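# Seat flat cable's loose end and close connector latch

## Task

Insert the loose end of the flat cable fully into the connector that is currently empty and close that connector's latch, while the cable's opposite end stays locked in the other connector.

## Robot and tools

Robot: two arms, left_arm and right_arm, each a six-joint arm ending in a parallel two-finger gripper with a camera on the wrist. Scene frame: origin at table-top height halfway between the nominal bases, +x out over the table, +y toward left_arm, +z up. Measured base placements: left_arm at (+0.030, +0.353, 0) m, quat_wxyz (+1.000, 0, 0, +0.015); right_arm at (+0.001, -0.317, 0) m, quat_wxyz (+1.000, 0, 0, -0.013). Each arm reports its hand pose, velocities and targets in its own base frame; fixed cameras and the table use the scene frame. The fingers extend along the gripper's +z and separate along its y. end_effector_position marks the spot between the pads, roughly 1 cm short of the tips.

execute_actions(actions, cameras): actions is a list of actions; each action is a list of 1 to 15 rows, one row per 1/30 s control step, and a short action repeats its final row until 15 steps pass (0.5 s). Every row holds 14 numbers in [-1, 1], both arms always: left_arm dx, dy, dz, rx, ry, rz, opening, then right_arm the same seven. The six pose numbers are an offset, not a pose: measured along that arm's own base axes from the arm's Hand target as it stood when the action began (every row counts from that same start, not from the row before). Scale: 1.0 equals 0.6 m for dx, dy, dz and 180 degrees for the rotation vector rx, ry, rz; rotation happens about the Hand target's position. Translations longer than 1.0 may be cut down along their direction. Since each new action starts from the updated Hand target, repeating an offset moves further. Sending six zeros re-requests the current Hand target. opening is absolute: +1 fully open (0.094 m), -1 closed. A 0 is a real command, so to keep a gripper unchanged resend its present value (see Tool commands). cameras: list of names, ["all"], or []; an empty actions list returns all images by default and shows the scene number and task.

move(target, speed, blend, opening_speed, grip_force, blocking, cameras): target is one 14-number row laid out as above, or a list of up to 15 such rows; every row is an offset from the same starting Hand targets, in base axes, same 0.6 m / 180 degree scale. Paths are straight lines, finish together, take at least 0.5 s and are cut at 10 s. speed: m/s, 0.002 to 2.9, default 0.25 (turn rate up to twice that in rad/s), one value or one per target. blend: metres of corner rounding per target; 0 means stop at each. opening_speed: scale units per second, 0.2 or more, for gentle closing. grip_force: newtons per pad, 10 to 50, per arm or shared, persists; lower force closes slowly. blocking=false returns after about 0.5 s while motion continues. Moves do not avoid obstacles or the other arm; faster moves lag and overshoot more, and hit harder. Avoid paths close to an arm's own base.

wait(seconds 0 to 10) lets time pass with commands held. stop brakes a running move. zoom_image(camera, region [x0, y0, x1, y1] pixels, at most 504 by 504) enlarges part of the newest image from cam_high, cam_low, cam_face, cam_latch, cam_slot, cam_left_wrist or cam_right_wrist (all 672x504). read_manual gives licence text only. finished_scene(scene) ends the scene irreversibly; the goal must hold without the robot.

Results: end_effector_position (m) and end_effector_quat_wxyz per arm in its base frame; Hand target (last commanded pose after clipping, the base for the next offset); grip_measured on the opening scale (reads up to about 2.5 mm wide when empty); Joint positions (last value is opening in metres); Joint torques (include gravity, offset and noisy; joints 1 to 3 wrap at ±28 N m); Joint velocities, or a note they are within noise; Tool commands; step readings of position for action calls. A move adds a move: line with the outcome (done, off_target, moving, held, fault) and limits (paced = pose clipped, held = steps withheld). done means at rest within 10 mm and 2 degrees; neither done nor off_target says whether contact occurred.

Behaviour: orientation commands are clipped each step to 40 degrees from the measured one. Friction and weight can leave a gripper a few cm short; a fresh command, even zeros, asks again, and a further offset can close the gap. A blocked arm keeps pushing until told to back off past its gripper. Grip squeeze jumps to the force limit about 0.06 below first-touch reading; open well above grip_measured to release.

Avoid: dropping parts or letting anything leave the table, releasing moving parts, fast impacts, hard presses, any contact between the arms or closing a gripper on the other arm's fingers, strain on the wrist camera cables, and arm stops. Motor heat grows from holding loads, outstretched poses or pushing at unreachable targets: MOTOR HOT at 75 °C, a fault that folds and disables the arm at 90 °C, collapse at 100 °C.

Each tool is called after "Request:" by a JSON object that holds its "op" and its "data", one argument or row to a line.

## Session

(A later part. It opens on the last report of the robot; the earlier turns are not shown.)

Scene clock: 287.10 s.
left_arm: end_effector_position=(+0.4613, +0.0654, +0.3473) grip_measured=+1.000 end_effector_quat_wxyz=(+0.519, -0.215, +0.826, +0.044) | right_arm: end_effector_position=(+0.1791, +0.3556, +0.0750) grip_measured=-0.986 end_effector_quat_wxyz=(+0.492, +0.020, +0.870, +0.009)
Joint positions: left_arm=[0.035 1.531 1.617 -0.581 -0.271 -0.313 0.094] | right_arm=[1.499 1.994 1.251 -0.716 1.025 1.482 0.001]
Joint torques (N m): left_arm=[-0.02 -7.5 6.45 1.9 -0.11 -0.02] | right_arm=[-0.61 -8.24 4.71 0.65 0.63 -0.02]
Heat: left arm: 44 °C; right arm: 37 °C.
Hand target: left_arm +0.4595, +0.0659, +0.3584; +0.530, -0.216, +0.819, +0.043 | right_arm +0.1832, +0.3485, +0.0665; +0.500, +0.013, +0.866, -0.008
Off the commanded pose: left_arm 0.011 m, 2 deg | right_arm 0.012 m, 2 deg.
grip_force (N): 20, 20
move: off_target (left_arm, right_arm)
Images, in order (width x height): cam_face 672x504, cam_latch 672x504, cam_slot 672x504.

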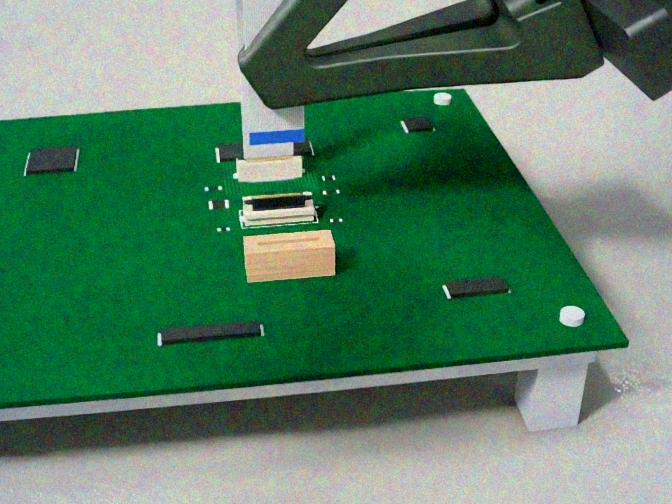

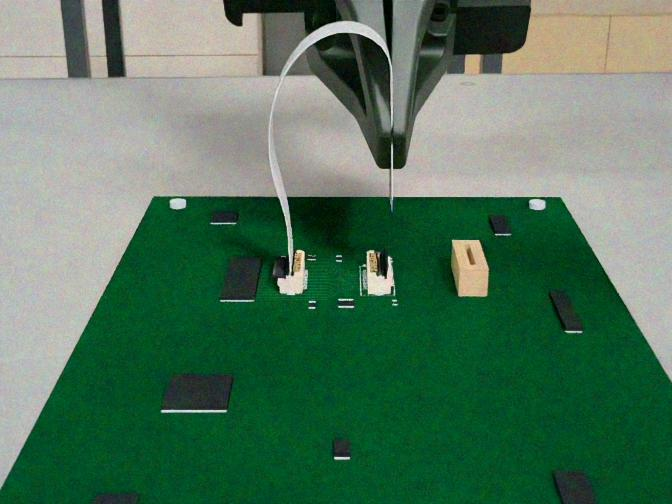

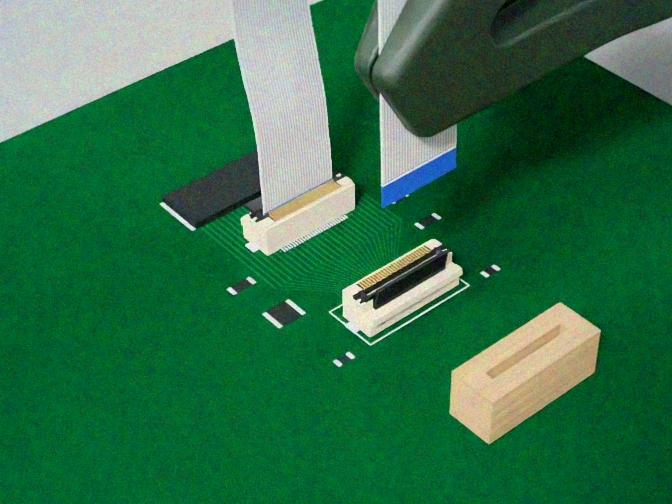

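Request:
{"op": "move", "data": {
  "target": [0,0,0,0,0,0,1,0.0013,-0.004,-0.02,-0.008,0,0,-1],
  "speed": 0.04,
  "cameras": ["cam_latch","cam_face"]
}}

Request:
{"op": "zoom_image", "data": {
  "camera": "cam_latch",
  "region": [300, 180, 460, 340]
}}

Request:
{"op": "zoom_image", "data": {
  "camera": "cam_face",
  "region": [200, 110, 360, 270]
}}

Scene clock: 327.63 s.
left_arm: end_effector_position=(+0.4613, +0.0654, +0.3473) grip_measured=+1.000 end_effector_quat_wxyz=(+0.519, -0.215, +0.826, +0.044) | right_arm: end_effector_position=(+0.1799, +0.3536, +0.0632) grip_measured=-0.986 end_effector_quat_wxyz=(+0.492, +0.014, +0.871, -0.001)
Joint positions: left_arm=[0.035 1.531 1.617 -0.581 -0.271 -0.313 0.094] | right_arm=[1.497 2.021 1.239 -0.696 1.025 1.477 0.001]
Joint torques (N m): left_arm=[-0.01 -7.47 6.43 1.9 -0.11 -0.02] | right_arm=[-0.54 -8.36 4.55 0.64 0.65 -0.05]
Heat: left arm: 44 °C; right arm: 37 °C.
Hand target: left_arm +0.4595, +0.0659, +0.3584; +0.530, -0.216, +0.819, +0.043 | right_arm +0.1839, +0.3461, +0.0545; +0.500, +0.007, +0.866, -0.019
Off the commanded pose: left_arm 0.011 m, 2 deg | right_arm 0.012 m, 2 deg.
grip_force (N): 20, 20
move: off_target (left_arm, right_arm)
Images, in order (width x height): cam_face 672x504, cam_latch 672x504.

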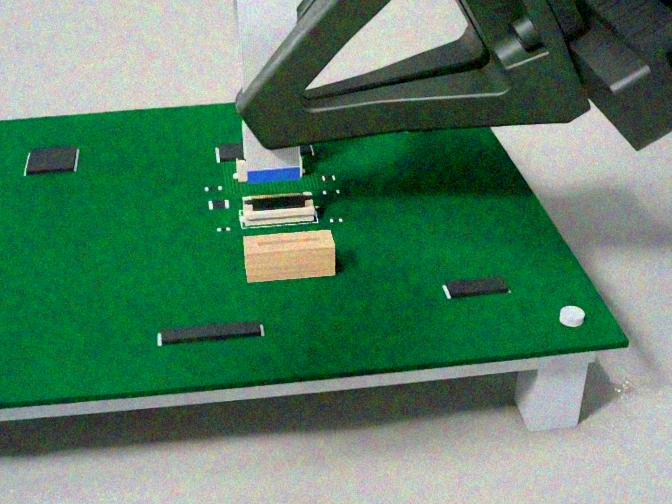

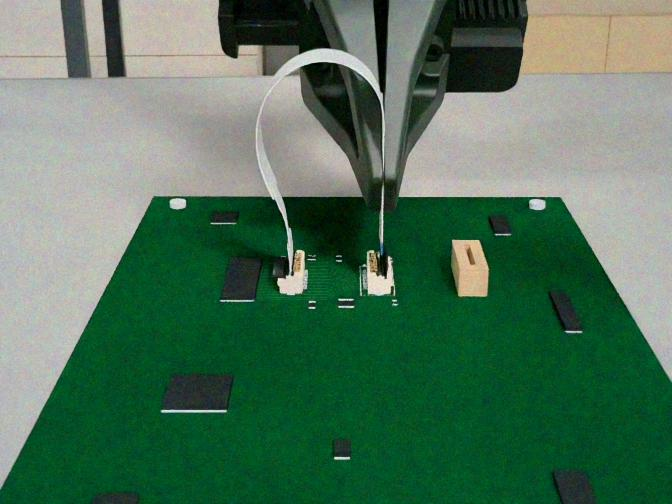

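Scaled by 3.150 from the camera's 672x504 image, which has a finer 960x720 frame.

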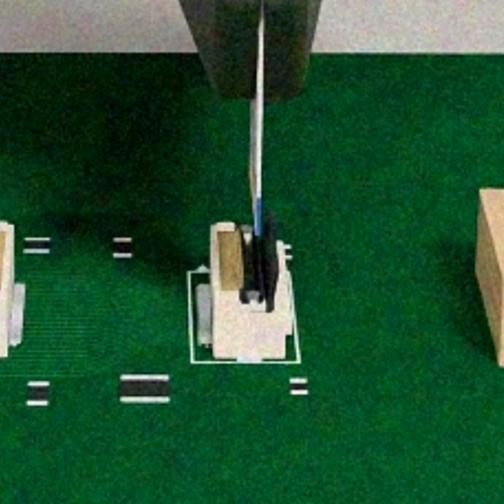

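Scaled by 3.150 from the camera's 672x504 image, which has a finer 960x720 frame.

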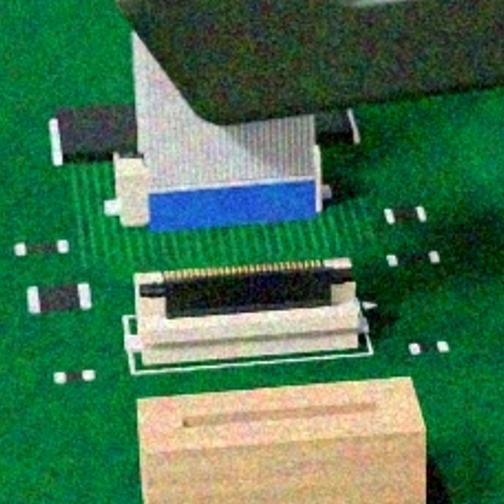

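Request:
{"op": "move", "data": {
  "target": [0,0,0,0,0,0,1,-0.0016,-0.001,-0.0055,-0.003,0.0035,0,-1],
  "speed": 0.03,
  "cameras": ["cam_latch","cam_face"]
}}

Request:
{"op": "zoom_image", "data": {
  "camera": "cam_latch",
  "region": [330, 200, 430, 300]
}}

Request:
{"op": "zoom_image", "data": {
  "camera": "cam_face",
  "region": [220, 130, 340, 250]
}}

Scene clock: 374.50 s.
left_arm: end_effector_position=(+0.4613, +0.0654, +0.3473) grip_measured=+1.000 end_effector_quat_wxyz=(+0.519, -0.215, +0.826, +0.044) | right_arm: end_effector_position=(+0.1799, +0.3534, +0.0615) grip_measured=-0.986 end_effector_quat_wxyz=(+0.491, +0.013, +0.871, -0.003)
Joint positions: left_arm=[0.035 1.531 1.617 -0.581 -0.271 -0.313 0.094] | right_arm=[1.497 2.026 1.239 -0.696 1.025 1.477 0.001]
Joint torques (N m): left_arm=[-0.01 -7.47 6.45 1.91 -0.11 -0.02] | right_arm=[-0.65 -8.05 4.77 0.57 0.56 -0.05]
Heat: left arm: 44 °C; right arm: 37 °C.
Hand target: left_arm +0.4595, +0.0659, +0.3584; +0.530, -0.216, +0.819, +0.043 | right_arm +0.1829, +0.3455, +0.0512; +0.495, +0.005, +0.869, -0.023
Off the commanded pose: left_arm 0.011 m, 2 deg | right_arm 0.013 m, 3 deg.
grip_force (N): 20, 20
move: off_target (left_arm, right_arm)
Images, in order (width x height): cam_face 672x504, cam_latch 672x504.

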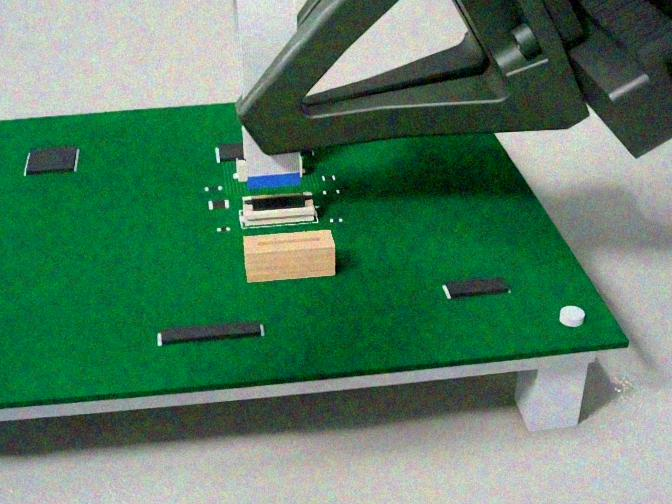

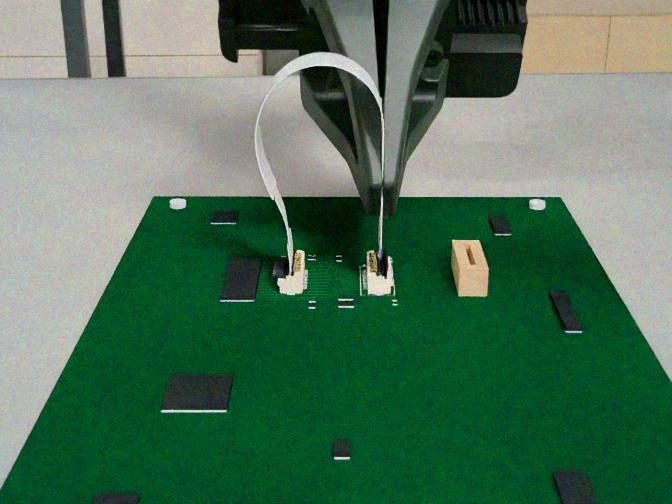

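Scaled by 5.040 from the camera's 672x504 image, which has a finer 960x720 frame.

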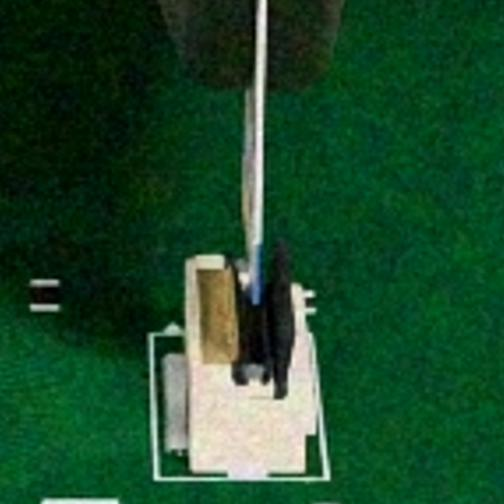

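Scaled by 4.200 from the camera's 672x504 image, which has a finer 960x720 frame.

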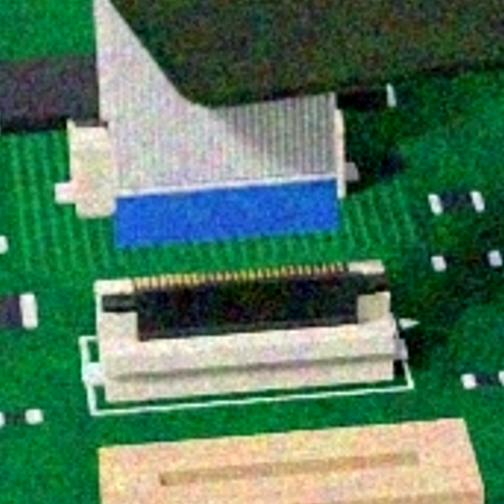

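Request:
{"op": "move", "data": {
  "target": [0,0,0,0,0,0,1,-0.003,-0.0005,-0.002,-0.001,0.005,0,-1],
  "speed": 0.03,
  "cameras": ["cam_latch","cam_face"]
}}

Request:
{"op": "zoom_image", "data": {
  "camera": "cam_latch",
  "region": [330, 200, 430, 300]
}}

Request:
{"op": "zoom_image", "data": {
  "camera": "cam_face",
  "region": [220, 130, 340, 250]
}}

Scene clock: 392.00 s.
left_arm: end_effector_position=(+0.4613, +0.0654, +0.3473) grip_measured=+1.000 end_effector_quat_wxyz=(+0.519, -0.215, +0.826, +0.044) | right_arm: end_effector_position=(+0.1788, +0.3536, +0.0597) grip_measured=-0.986 end_effector_quat_wxyz=(+0.486, +0.013, +0.874, -0.002)
Joint positions: left_arm=[0.035 1.531 1.617 -0.581 -0.271 -0.313 0.094] | right_arm=[1.497 2.026 1.239 -0.696 1.013 1.477 0.001]
Joint torques (N m): left_arm=[-0.01 -7.47 6.42 1.9 -0.11 -0.02] | right_arm=[-0.54 -8.2 5.04 0.43 0.53 0]
Heat: left arm: 45 °C; right arm: 37 °C.
Hand target: left_arm +0.4595, +0.0659, +0.3584; +0.530, -0.216, +0.819, +0.043 | right_arm +0.1811, +0.3452, +0.0500; +0.488, +0.004, +0.872, -0.025
Off the commanded pose: left_arm 0.011 m, 2 deg | right_arm 0.013 m, 3 deg.
grip_force (N): 20, 20
move: off_target (left_arm, right_arm)
Images, in order (width x height): cam_face 672x504, cam_latch 672x504.

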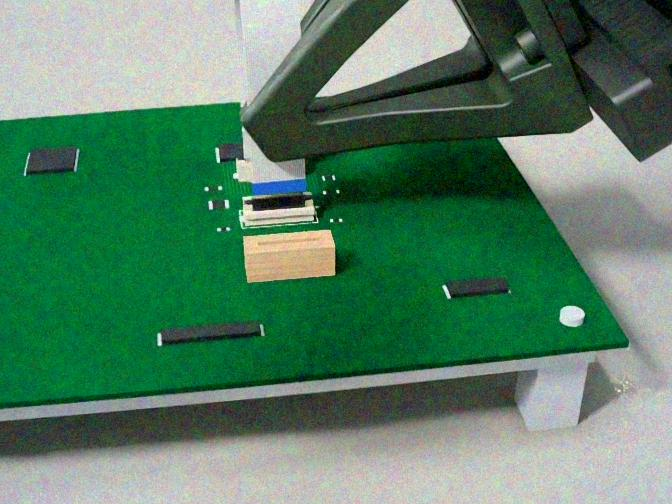

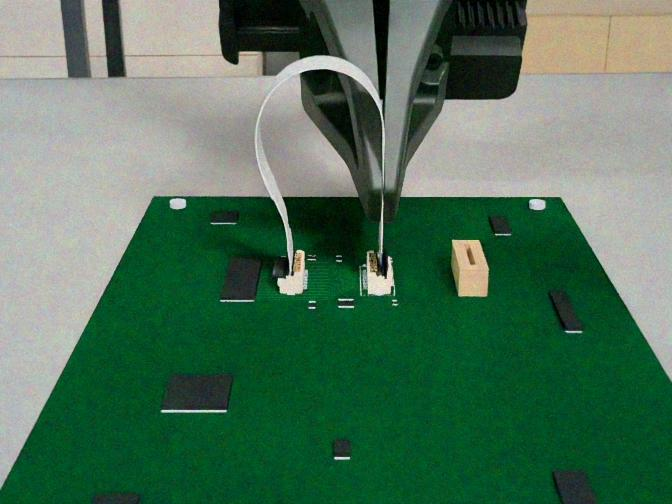

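Scaled by 5.040 from the camera's 672x504 image, which has a finer 960x720 frame.

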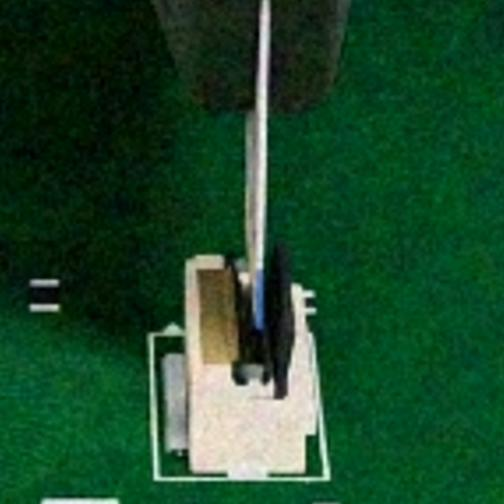

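Scaled by 4.200 from the camera's 672x504 image, which has a finer 960x720 frame.

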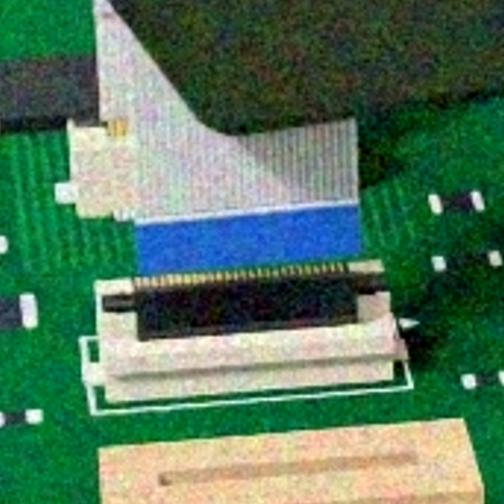

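Request:
{"op": "zoom_image", "data": {
  "camera": "cam_face",
  "region": [240, 165, 320, 225]
}}

Request:
{"op": "zoom_image", "data": {
  "camera": "cam_latch",
  "region": [360, 245, 400, 295]
}}

Scaled by 6.300 from the camera's 672x504 image, which has a finer 960x720 frame.

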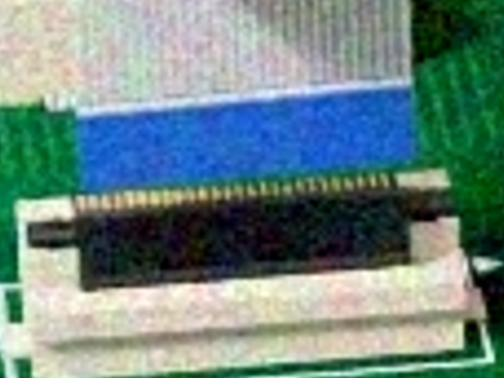

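Scaled by 10.080 from the camera's 672x504 image, which has a finer 960x720 frame.

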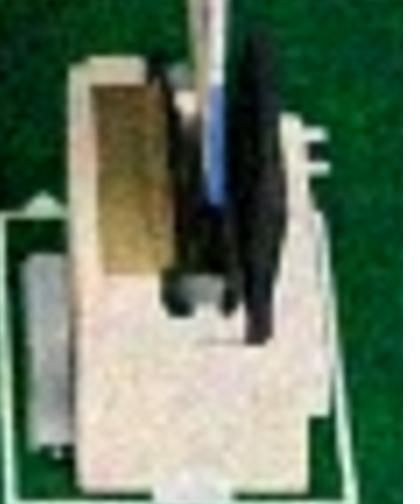

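Request:
{"op": "move", "data": {
  "target": [0,0,0,0,0,0,1,0.001,-0.001,-0.005,-0.003,-0.0015,0,-1],
  "speed": 0.03,
  "cameras": ["cam_latch","cam_face"]
}}

Request:
{"op": "zoom_image", "data": {
  "camera": "cam_face",
  "region": [240, 165, 320, 225]
}}

Request:
{"op": "zoom_image", "data": {
  "camera": "cam_latch",
  "region": [360, 245, 400, 295]
}}

Scene clock: 426.90 s.
left_arm: end_effector_position=(+0.4613, +0.0654, +0.3473) grip_measured=+1.000 end_effector_quat_wxyz=(+0.519, -0.215, +0.826, +0.044) | right_arm: end_effector_position=(+0.1788, +0.3531, +0.0569) grip_measured=-0.986 end_effector_quat_wxyz=(+0.486, +0.011, +0.874, -0.006)
Joint positions: left_arm=[0.035 1.531 1.617 -0.581 -0.271 -0.313 0.094] | right_arm=[1.497 2.034 1.239 -0.696 1.014 1.477 0.001]
Joint torques (N m): left_arm=[-0.01 -7.47 6.43 1.9 -0.11 -0.02] | right_arm=[-0.59 -8.1 4.97 0.44 0.64 -0.04]
Heat: left arm: 45 °C; right arm: 37 °C.
Hand target: left_arm +0.4595, +0.0659, +0.3584; +0.530, -0.216, +0.819, +0.043 | right_arm +0.1817, +0.3446, +0.0470; +0.490, +0.001, +0.871, -0.029
Off the commanded pose: left_arm 0.011 m, 2 deg | right_arm 0.013 m, 3 deg.
grip_force (N): 20, 20
move: off_target (left_arm, right_arm)
Images, in order (width x height): cam_face 672x504, cam_latch 672x504.

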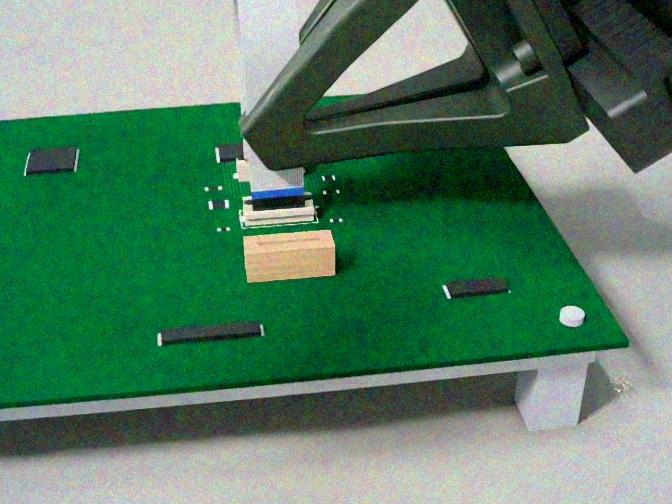

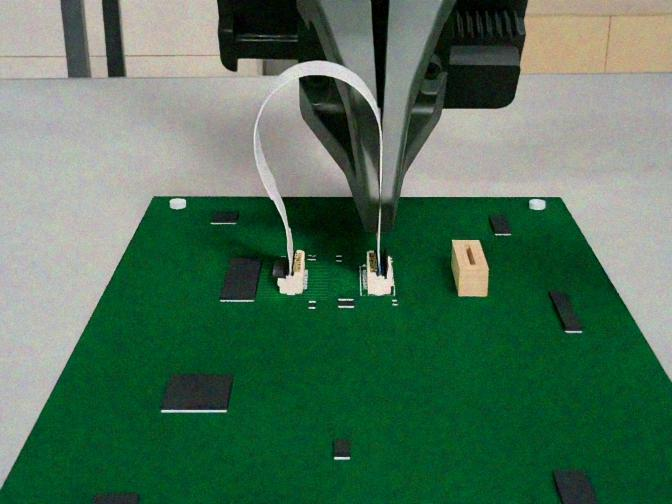

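Scaled by 6.300 from the camera's 672x504 image, which has a finer 960x720 frame.

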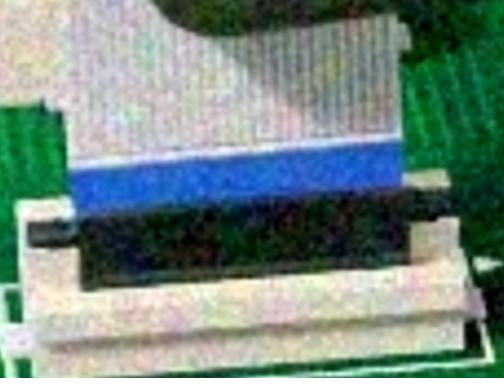

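Scaled by 10.080 from the camera's 672x504 image, which has a finer 960x720 frame.

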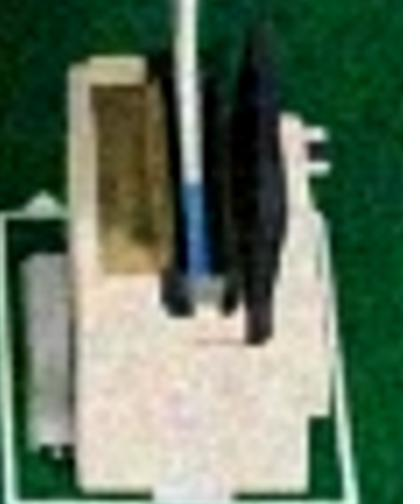

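Request:
{"op": "move", "data": {
  "target": [0,0,0,0,0,0,1,0,-0.0005,-0.005,-0.002,0,0,-1],
  "speed": 0.03,
  "cameras": ["cam_latch","cam_face","cam_slot"]
}}

Request:
{"op": "zoom_image", "data": {
  "camera": "cam_face",
  "region": [240, 165, 320, 225]
}}

Request:
{"op": "zoom_image", "data": {
  "camera": "cam_latch",
  "region": [360, 245, 400, 295]
}}

Request:
{"op": "zoom_image", "data": {
  "camera": "cam_slot",
  "region": [330, 200, 490, 350]
}}

Scene clock: 444.33 s.
left_arm: end_effector_position=(+0.4613, +0.0654, +0.3473) grip_measured=+1.000 end_effector_quat_wxyz=(+0.519, -0.215, +0.826, +0.044) | right_arm: end_effector_position=(+0.1789, +0.3527, +0.0549) grip_measured=-0.986 end_effector_quat_wxyz=(+0.487, +0.009, +0.873, -0.009)
Joint positions: left_arm=[0.035 1.531 1.617 -0.581 -0.271 -0.313 0.094] | right_arm=[1.497 2.04 1.239 -0.696 1.016 1.477 0.001]
Joint torques (N m): left_arm=[-0.01 -7.47 6.45 1.9 -0.11 -0.02] | right_arm=[-0.55 -7.87 4.89 0.48 0.57 -0.03]
Heat: left arm: 45 °C; right arm: 36 °C.
Hand target: left_arm +0.4595, +0.0659, +0.3584; +0.530, -0.216, +0.819, +0.043 | right_arm +0.1817, +0.3443, +0.0441; +0.490, +0.000, +0.871, -0.031
Off the commanded pose: left_arm 0.011 m, 2 deg | right_arm 0.014 m, 3 deg.
grip_force (N): 20, 20
move: off_target (left_arm, right_arm)
Images, in order (width x height): cam_face 672x504, cam_latch 672x504, cam_slot 672x504.

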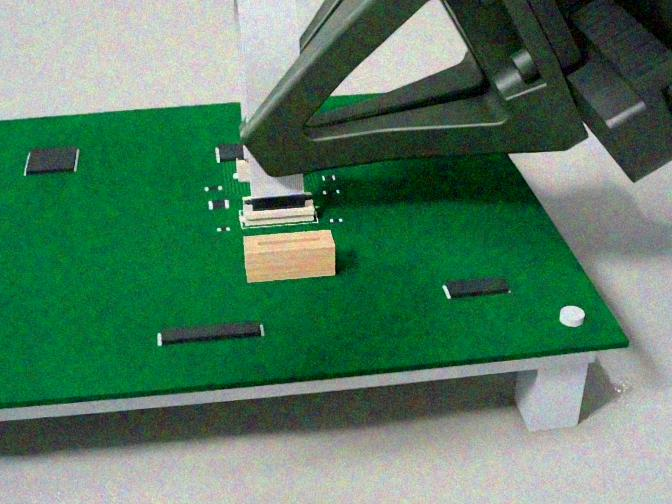

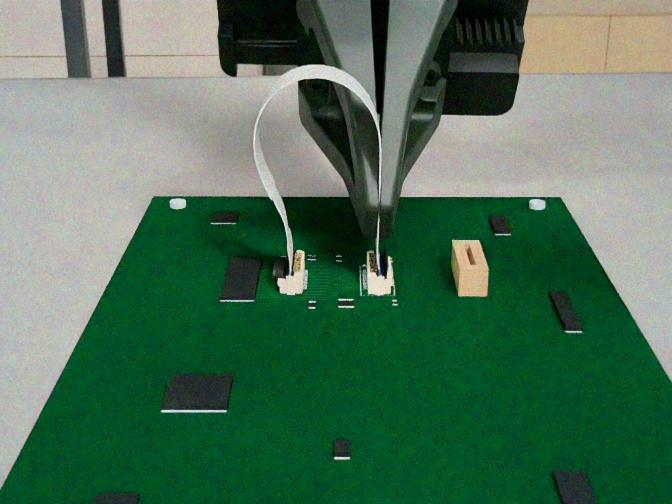

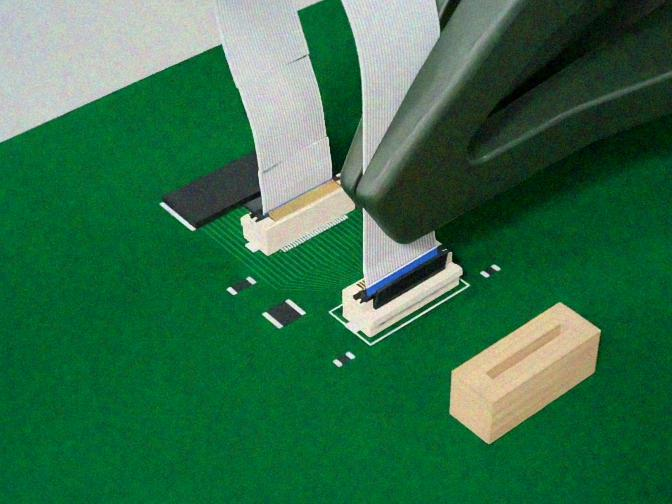

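Scaled by 6.300 from the camera's 672x504 image, which has a finer 960x720 frame.

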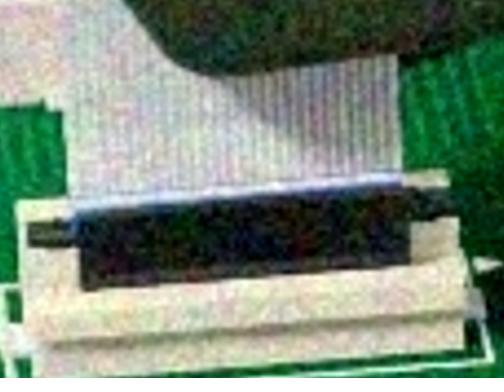

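Scaled by 10.080 from the camera's 672x504 image, which has a finer 960x720 frame.

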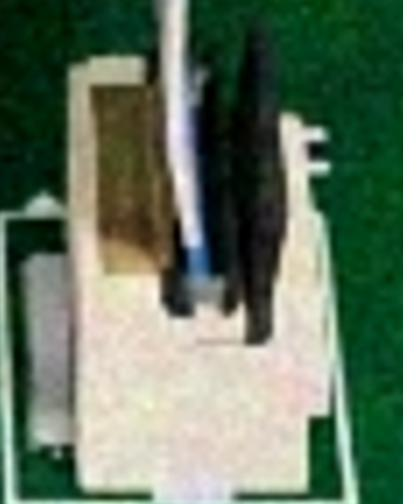

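Scaled by 3.150 from the camera's 672x504 image, which has a finer 960x720 frame.

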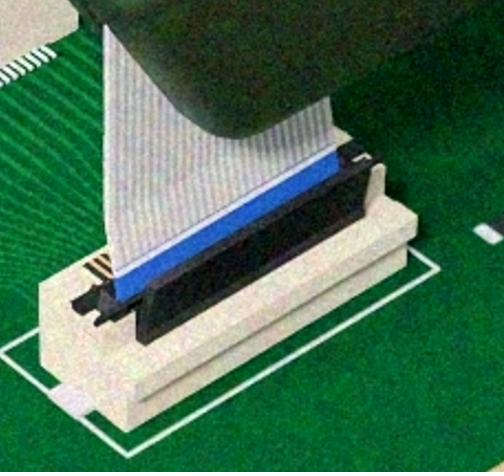

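Request:
{"op": "move", "data": {
  "target": [0,0,0,0,0,0,1,0,0.0015,-0.005,0.001,0,0,-1],
  "speed": 0.03,
  "cameras": ["cam_latch","cam_face","cam_slot"]
}}

Request:
{"op": "zoom_image", "data": {
  "camera": "cam_face",
  "region": [240, 165, 320, 225]
}}

Request:
{"op": "zoom_image", "data": {
  "camera": "cam_latch",
  "region": [360, 245, 400, 295]
}}

Request:
{"op": "zoom_image", "data": {
  "camera": "cam_slot",
  "region": [330, 200, 490, 350]
}}

Scene clock: 453.37 s.
left_arm: end_effector_position=(+0.4613, +0.0654, +0.3473) grip_measured=+1.000 end_effector_quat_wxyz=(+0.519, -0.215, +0.826, +0.044) | right_arm: end_effector_position=(+0.1792, +0.3532, +0.0535) grip_measured=-0.986 end_effector_quat_wxyz=(+0.488, +0.009, +0.873, -0.009)
Joint positions: left_arm=[0.035 1.531 1.617 -0.581 -0.271 -0.313 0.094] | right_arm=[1.497 2.046 1.239 -0.69 1.018 1.477 0.001]
Joint torques (N m): left_arm=[-0.01 -7.49 6.42 1.9 -0.11 -0.02] | right_arm=[-0.72 -7.73 4.52 0.51 0.57 0]
Heat: left arm: 45 °C; right arm: 36 °C.
Hand target: left_arm +0.4595, +0.0659, +0.3584; +0.530, -0.216, +0.819, +0.043 | right_arm +0.1817, +0.3452, +0.0410; +0.490, +0.001, +0.871, -0.030
Off the commanded pose: left_arm 0.011 m, 2 deg | right_arm 0.015 m, 3 deg.
grip_force (N): 20, 20
move: off_target (left_arm, right_arm)
Images, in order (width x height): cam_face 672x504, cam_latch 672x504, cam_slot 672x504.

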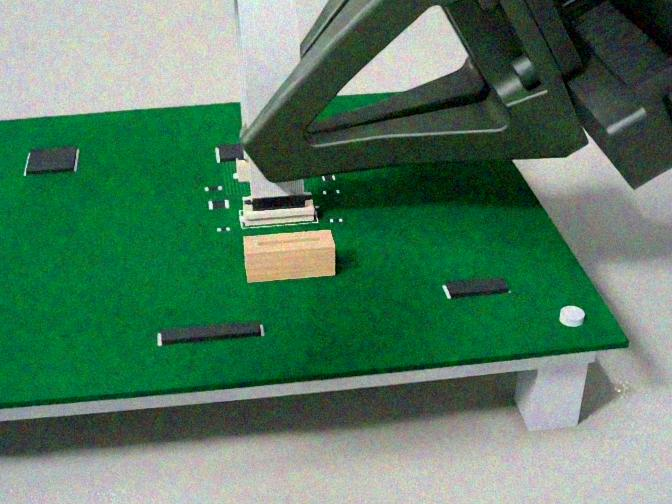

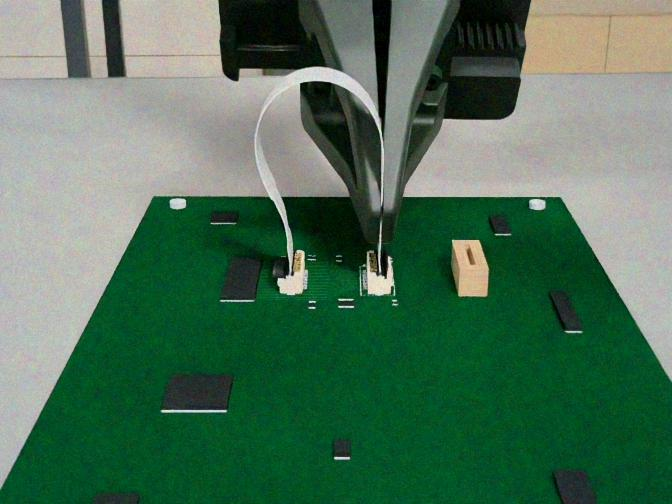

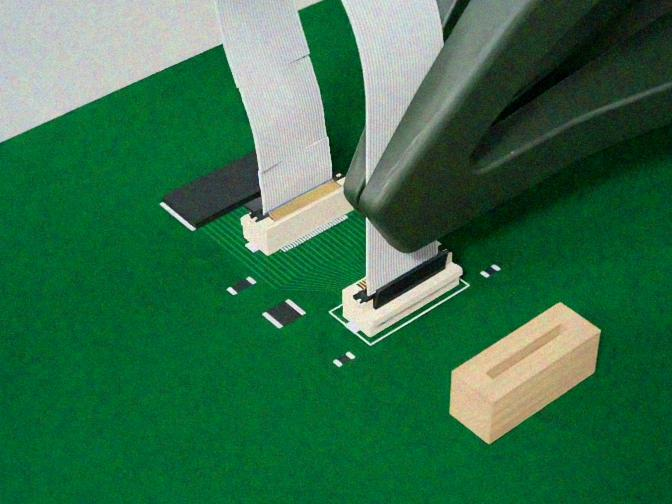

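Scaled by 6.300 from the camera's 672x504 image, which has a finer 960x720 frame.

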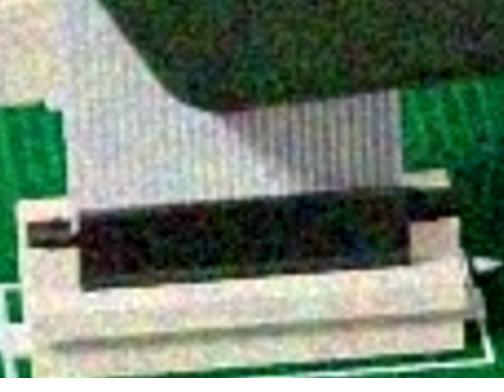

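Scaled by 10.080 from the camera's 672x504 image, which has a finer 960x720 frame.

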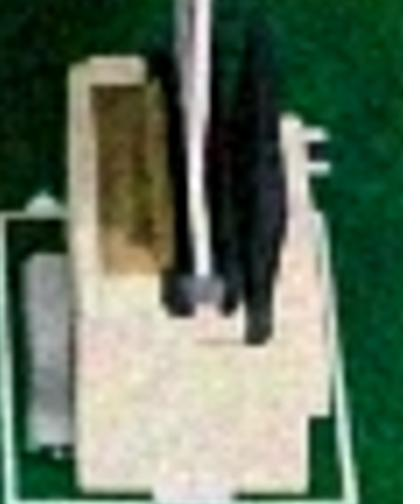

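Scaled by 3.150 from the camera's 672x504 image, which has a finer 960x720 frame.

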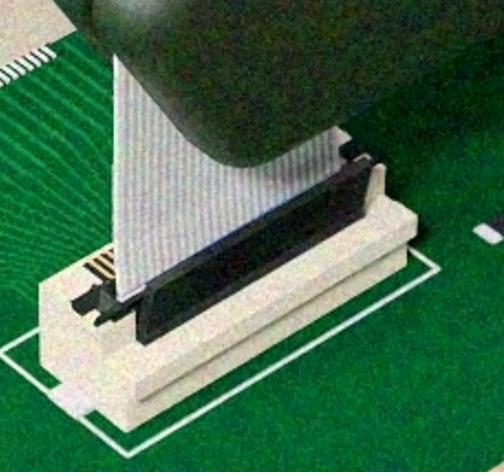

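Request:
{"op": "move", "data": {
  "target": [0,0,0,0,0,0,1,0,0,-0.005,-0.001,0,0,-1],
  "speed": 0.03,
  "cameras": ["cam_latch","cam_face","cam_slot"]
}}

Request:
{"op": "zoom_image", "data": {
  "camera": "cam_face",
  "region": [240, 165, 320, 225]
}}

Request:
{"op": "zoom_image", "data": {
  "camera": "cam_latch",
  "region": [360, 245, 400, 295]
}}

Request:
{"op": "zoom_image", "data": {
  "camera": "cam_slot",
  "region": [330, 200, 490, 350]
}}

Scene clock: 464.83 s.
left_arm: end_effector_position=(+0.4613, +0.0654, +0.3473) grip_measured=+1.000 end_effector_quat_wxyz=(+0.519, -0.215, +0.826, +0.044) | right_arm: end_effector_position=(+0.1794, +0.3532, +0.0534) grip_measured=-0.986 end_effector_quat_wxyz=(+0.489, +0.009, +0.872, -0.009)
Joint positions: left_arm=[0.035 1.531 1.617 -0.581 -0.271 -0.313 0.094] | right_arm=[1.497 2.047 1.239 -0.69 1.02 1.477 0.001]
Joint torques (N m): left_arm=[-0.01 -7.47 6.43 1.9 -0.11 -0.02] | right_arm=[-0.47 -7.2 4.42 0.58 0.52 -0.02]
Heat: left arm: 45 °C; right arm: 36 °C.
Hand target: left_arm +0.4595, +0.0659, +0.3584; +0.530, -0.216, +0.819, +0.043 | right_arm +0.1817, +0.3452, +0.0381; +0.490, +0.000, +0.871, -0.031
Off the commanded pose: left_arm 0.011 m, 2 deg | right_arm 0.017 m, 3 deg.
grip_force (N): 20, 20
move: off_target (left_arm, right_arm)
Images, in order (width x height): cam_face 672x504, cam_latch 672x504, cam_slot 672x504.

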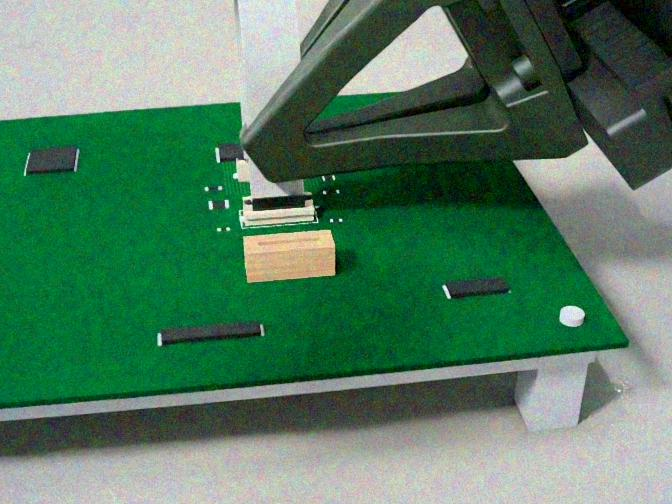

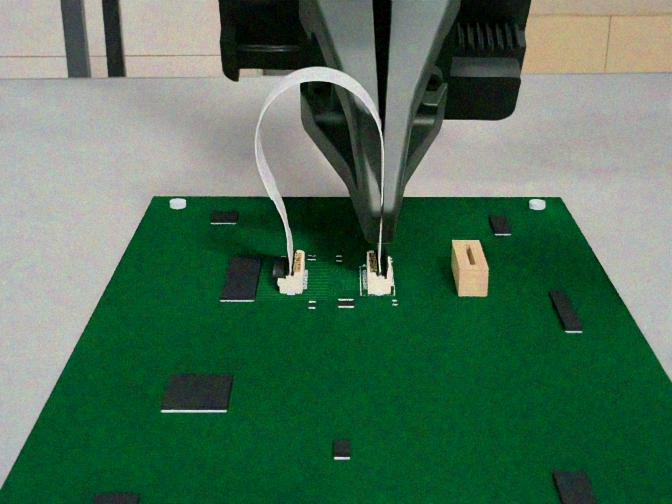

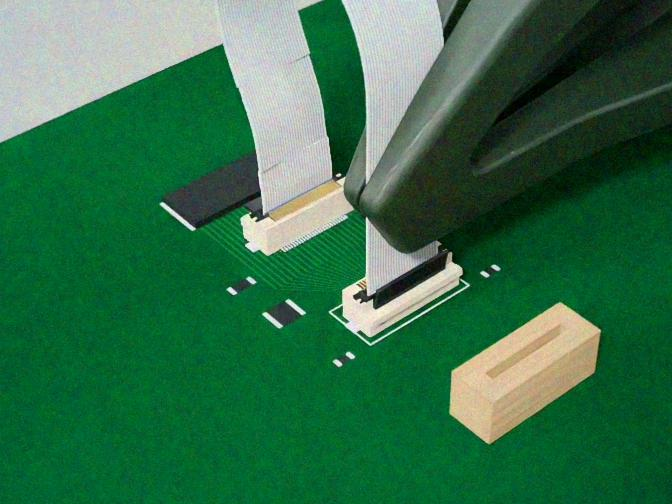

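Scaled by 6.300 from the camera's 672x504 image, which has a finer 960x720 frame.

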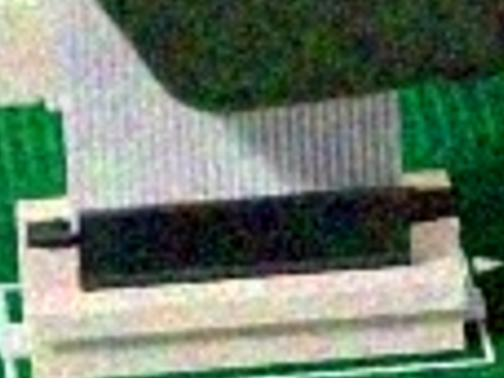

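Scaled by 10.080 from the camera's 672x504 image, which has a finer 960x720 frame.

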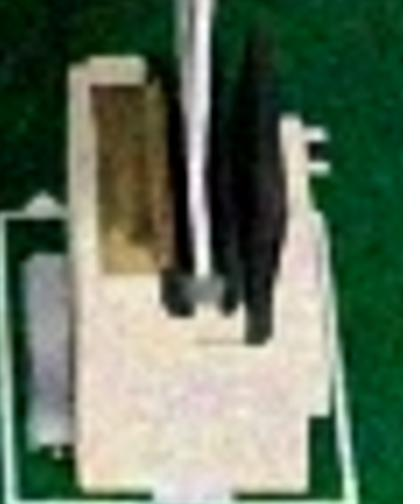

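Scaled by 3.150 from the camera's 672x504 image, which has a finer 960x720 frame.

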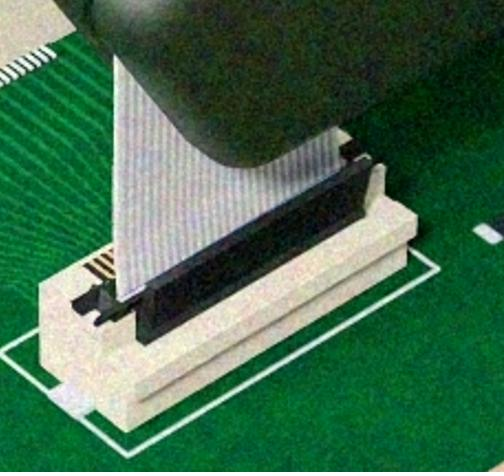

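Request:
{"op": "move", "data": {
  "target": [0,0,0,0,0,0,1,0,0,-0.006,-0.001,0,0,-1],
  "speed": 0.03,
  "cameras": ["cam_latch","cam_face","cam_slot"]
}}

Request:
{"op": "zoom_image", "data": {
  "camera": "cam_latch",
  "region": [360, 245, 400, 295]
}}

Request:
{"op": "zoom_image", "data": {
  "camera": "cam_slot",
  "region": [330, 200, 490, 350]
}}

Scene clock: 472.23 s.
left_arm: end_effector_position=(+0.4613, +0.0654, +0.3473) grip_measured=+1.000 end_effector_quat_wxyz=(+0.519, -0.215, +0.826, +0.044) | right_arm: end_effector_position=(+0.1793, +0.3534, +0.0532) grip_measured=-0.986 end_effector_quat_wxyz=(+0.493, +0.007, +0.870, -0.011)
Joint positions: left_arm=[0.035 1.531 1.617 -0.581 -0.271 -0.313 0.094] | right_arm=[1.5 2.052 1.239 -0.688 1.031 1.477 0.001]
Joint torques (N m): left_arm=[0.01 -7.49 6.43 1.9 -0.11 -0.02] | right_arm=[-0.7 -6.9 4.31 0.66 0.41 -0.01]
Heat: left arm: 45 °C; right arm: 36 °C.
Hand target: left_arm +0.4595, +0.0659, +0.3584; +0.530, -0.216, +0.819, +0.043 | right_arm +0.1817, +0.3452, +0.0345; +0.490, -0.001, +0.871, -0.033
Off the commanded pose: left_arm 0.011 m, 2 deg | right_arm 0.021 m, 3 deg.
grip_force (N): 20, 20
move: off_target (left_arm, right_arm)
Images, in order (width x height): cam_face 672x504, cam_latch 672x504, cam_slot 672x504.

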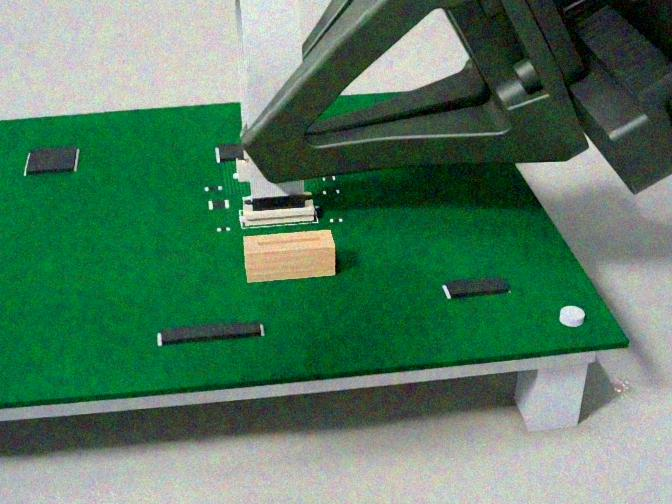

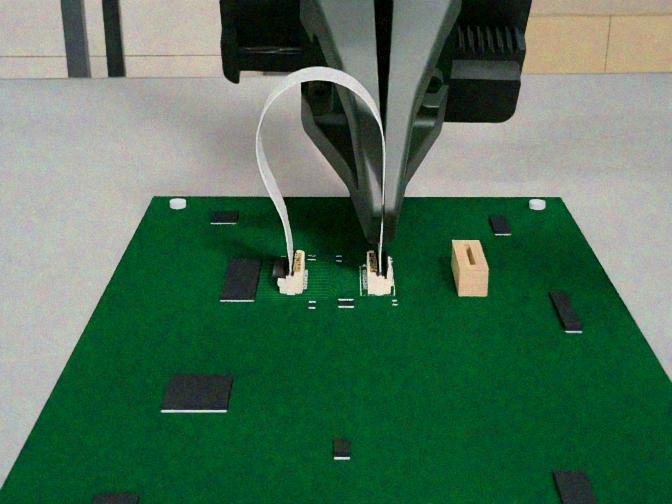

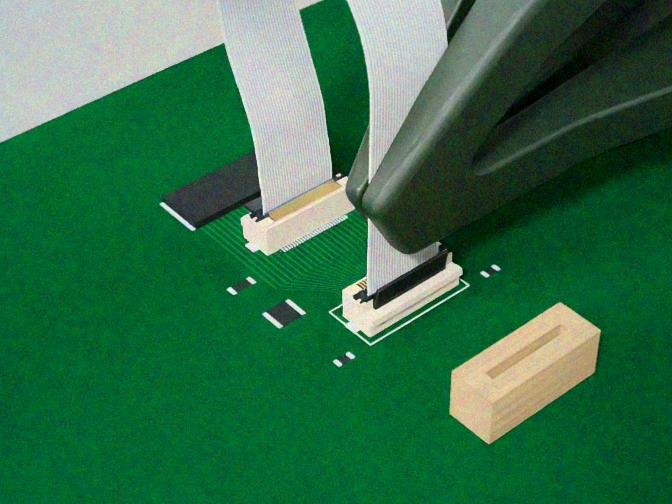

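Scaled by 10.080 from the camera's 672x504 image, which has a finer 960x720 frame.

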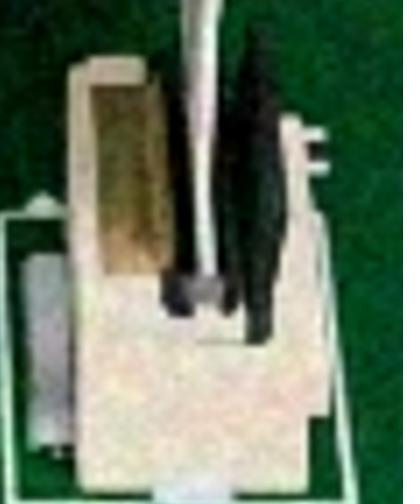

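Scaled by 3.150 from the camera's 672x504 image, which has a finer 960x720 frame.

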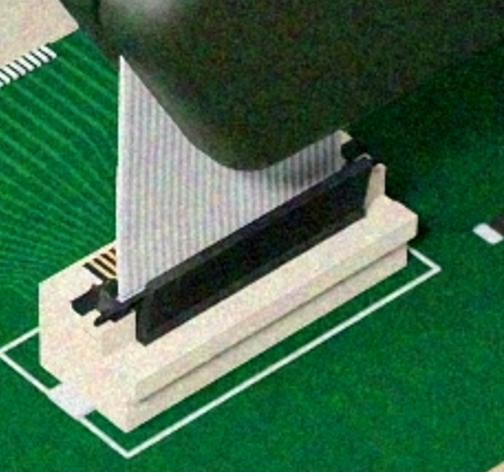

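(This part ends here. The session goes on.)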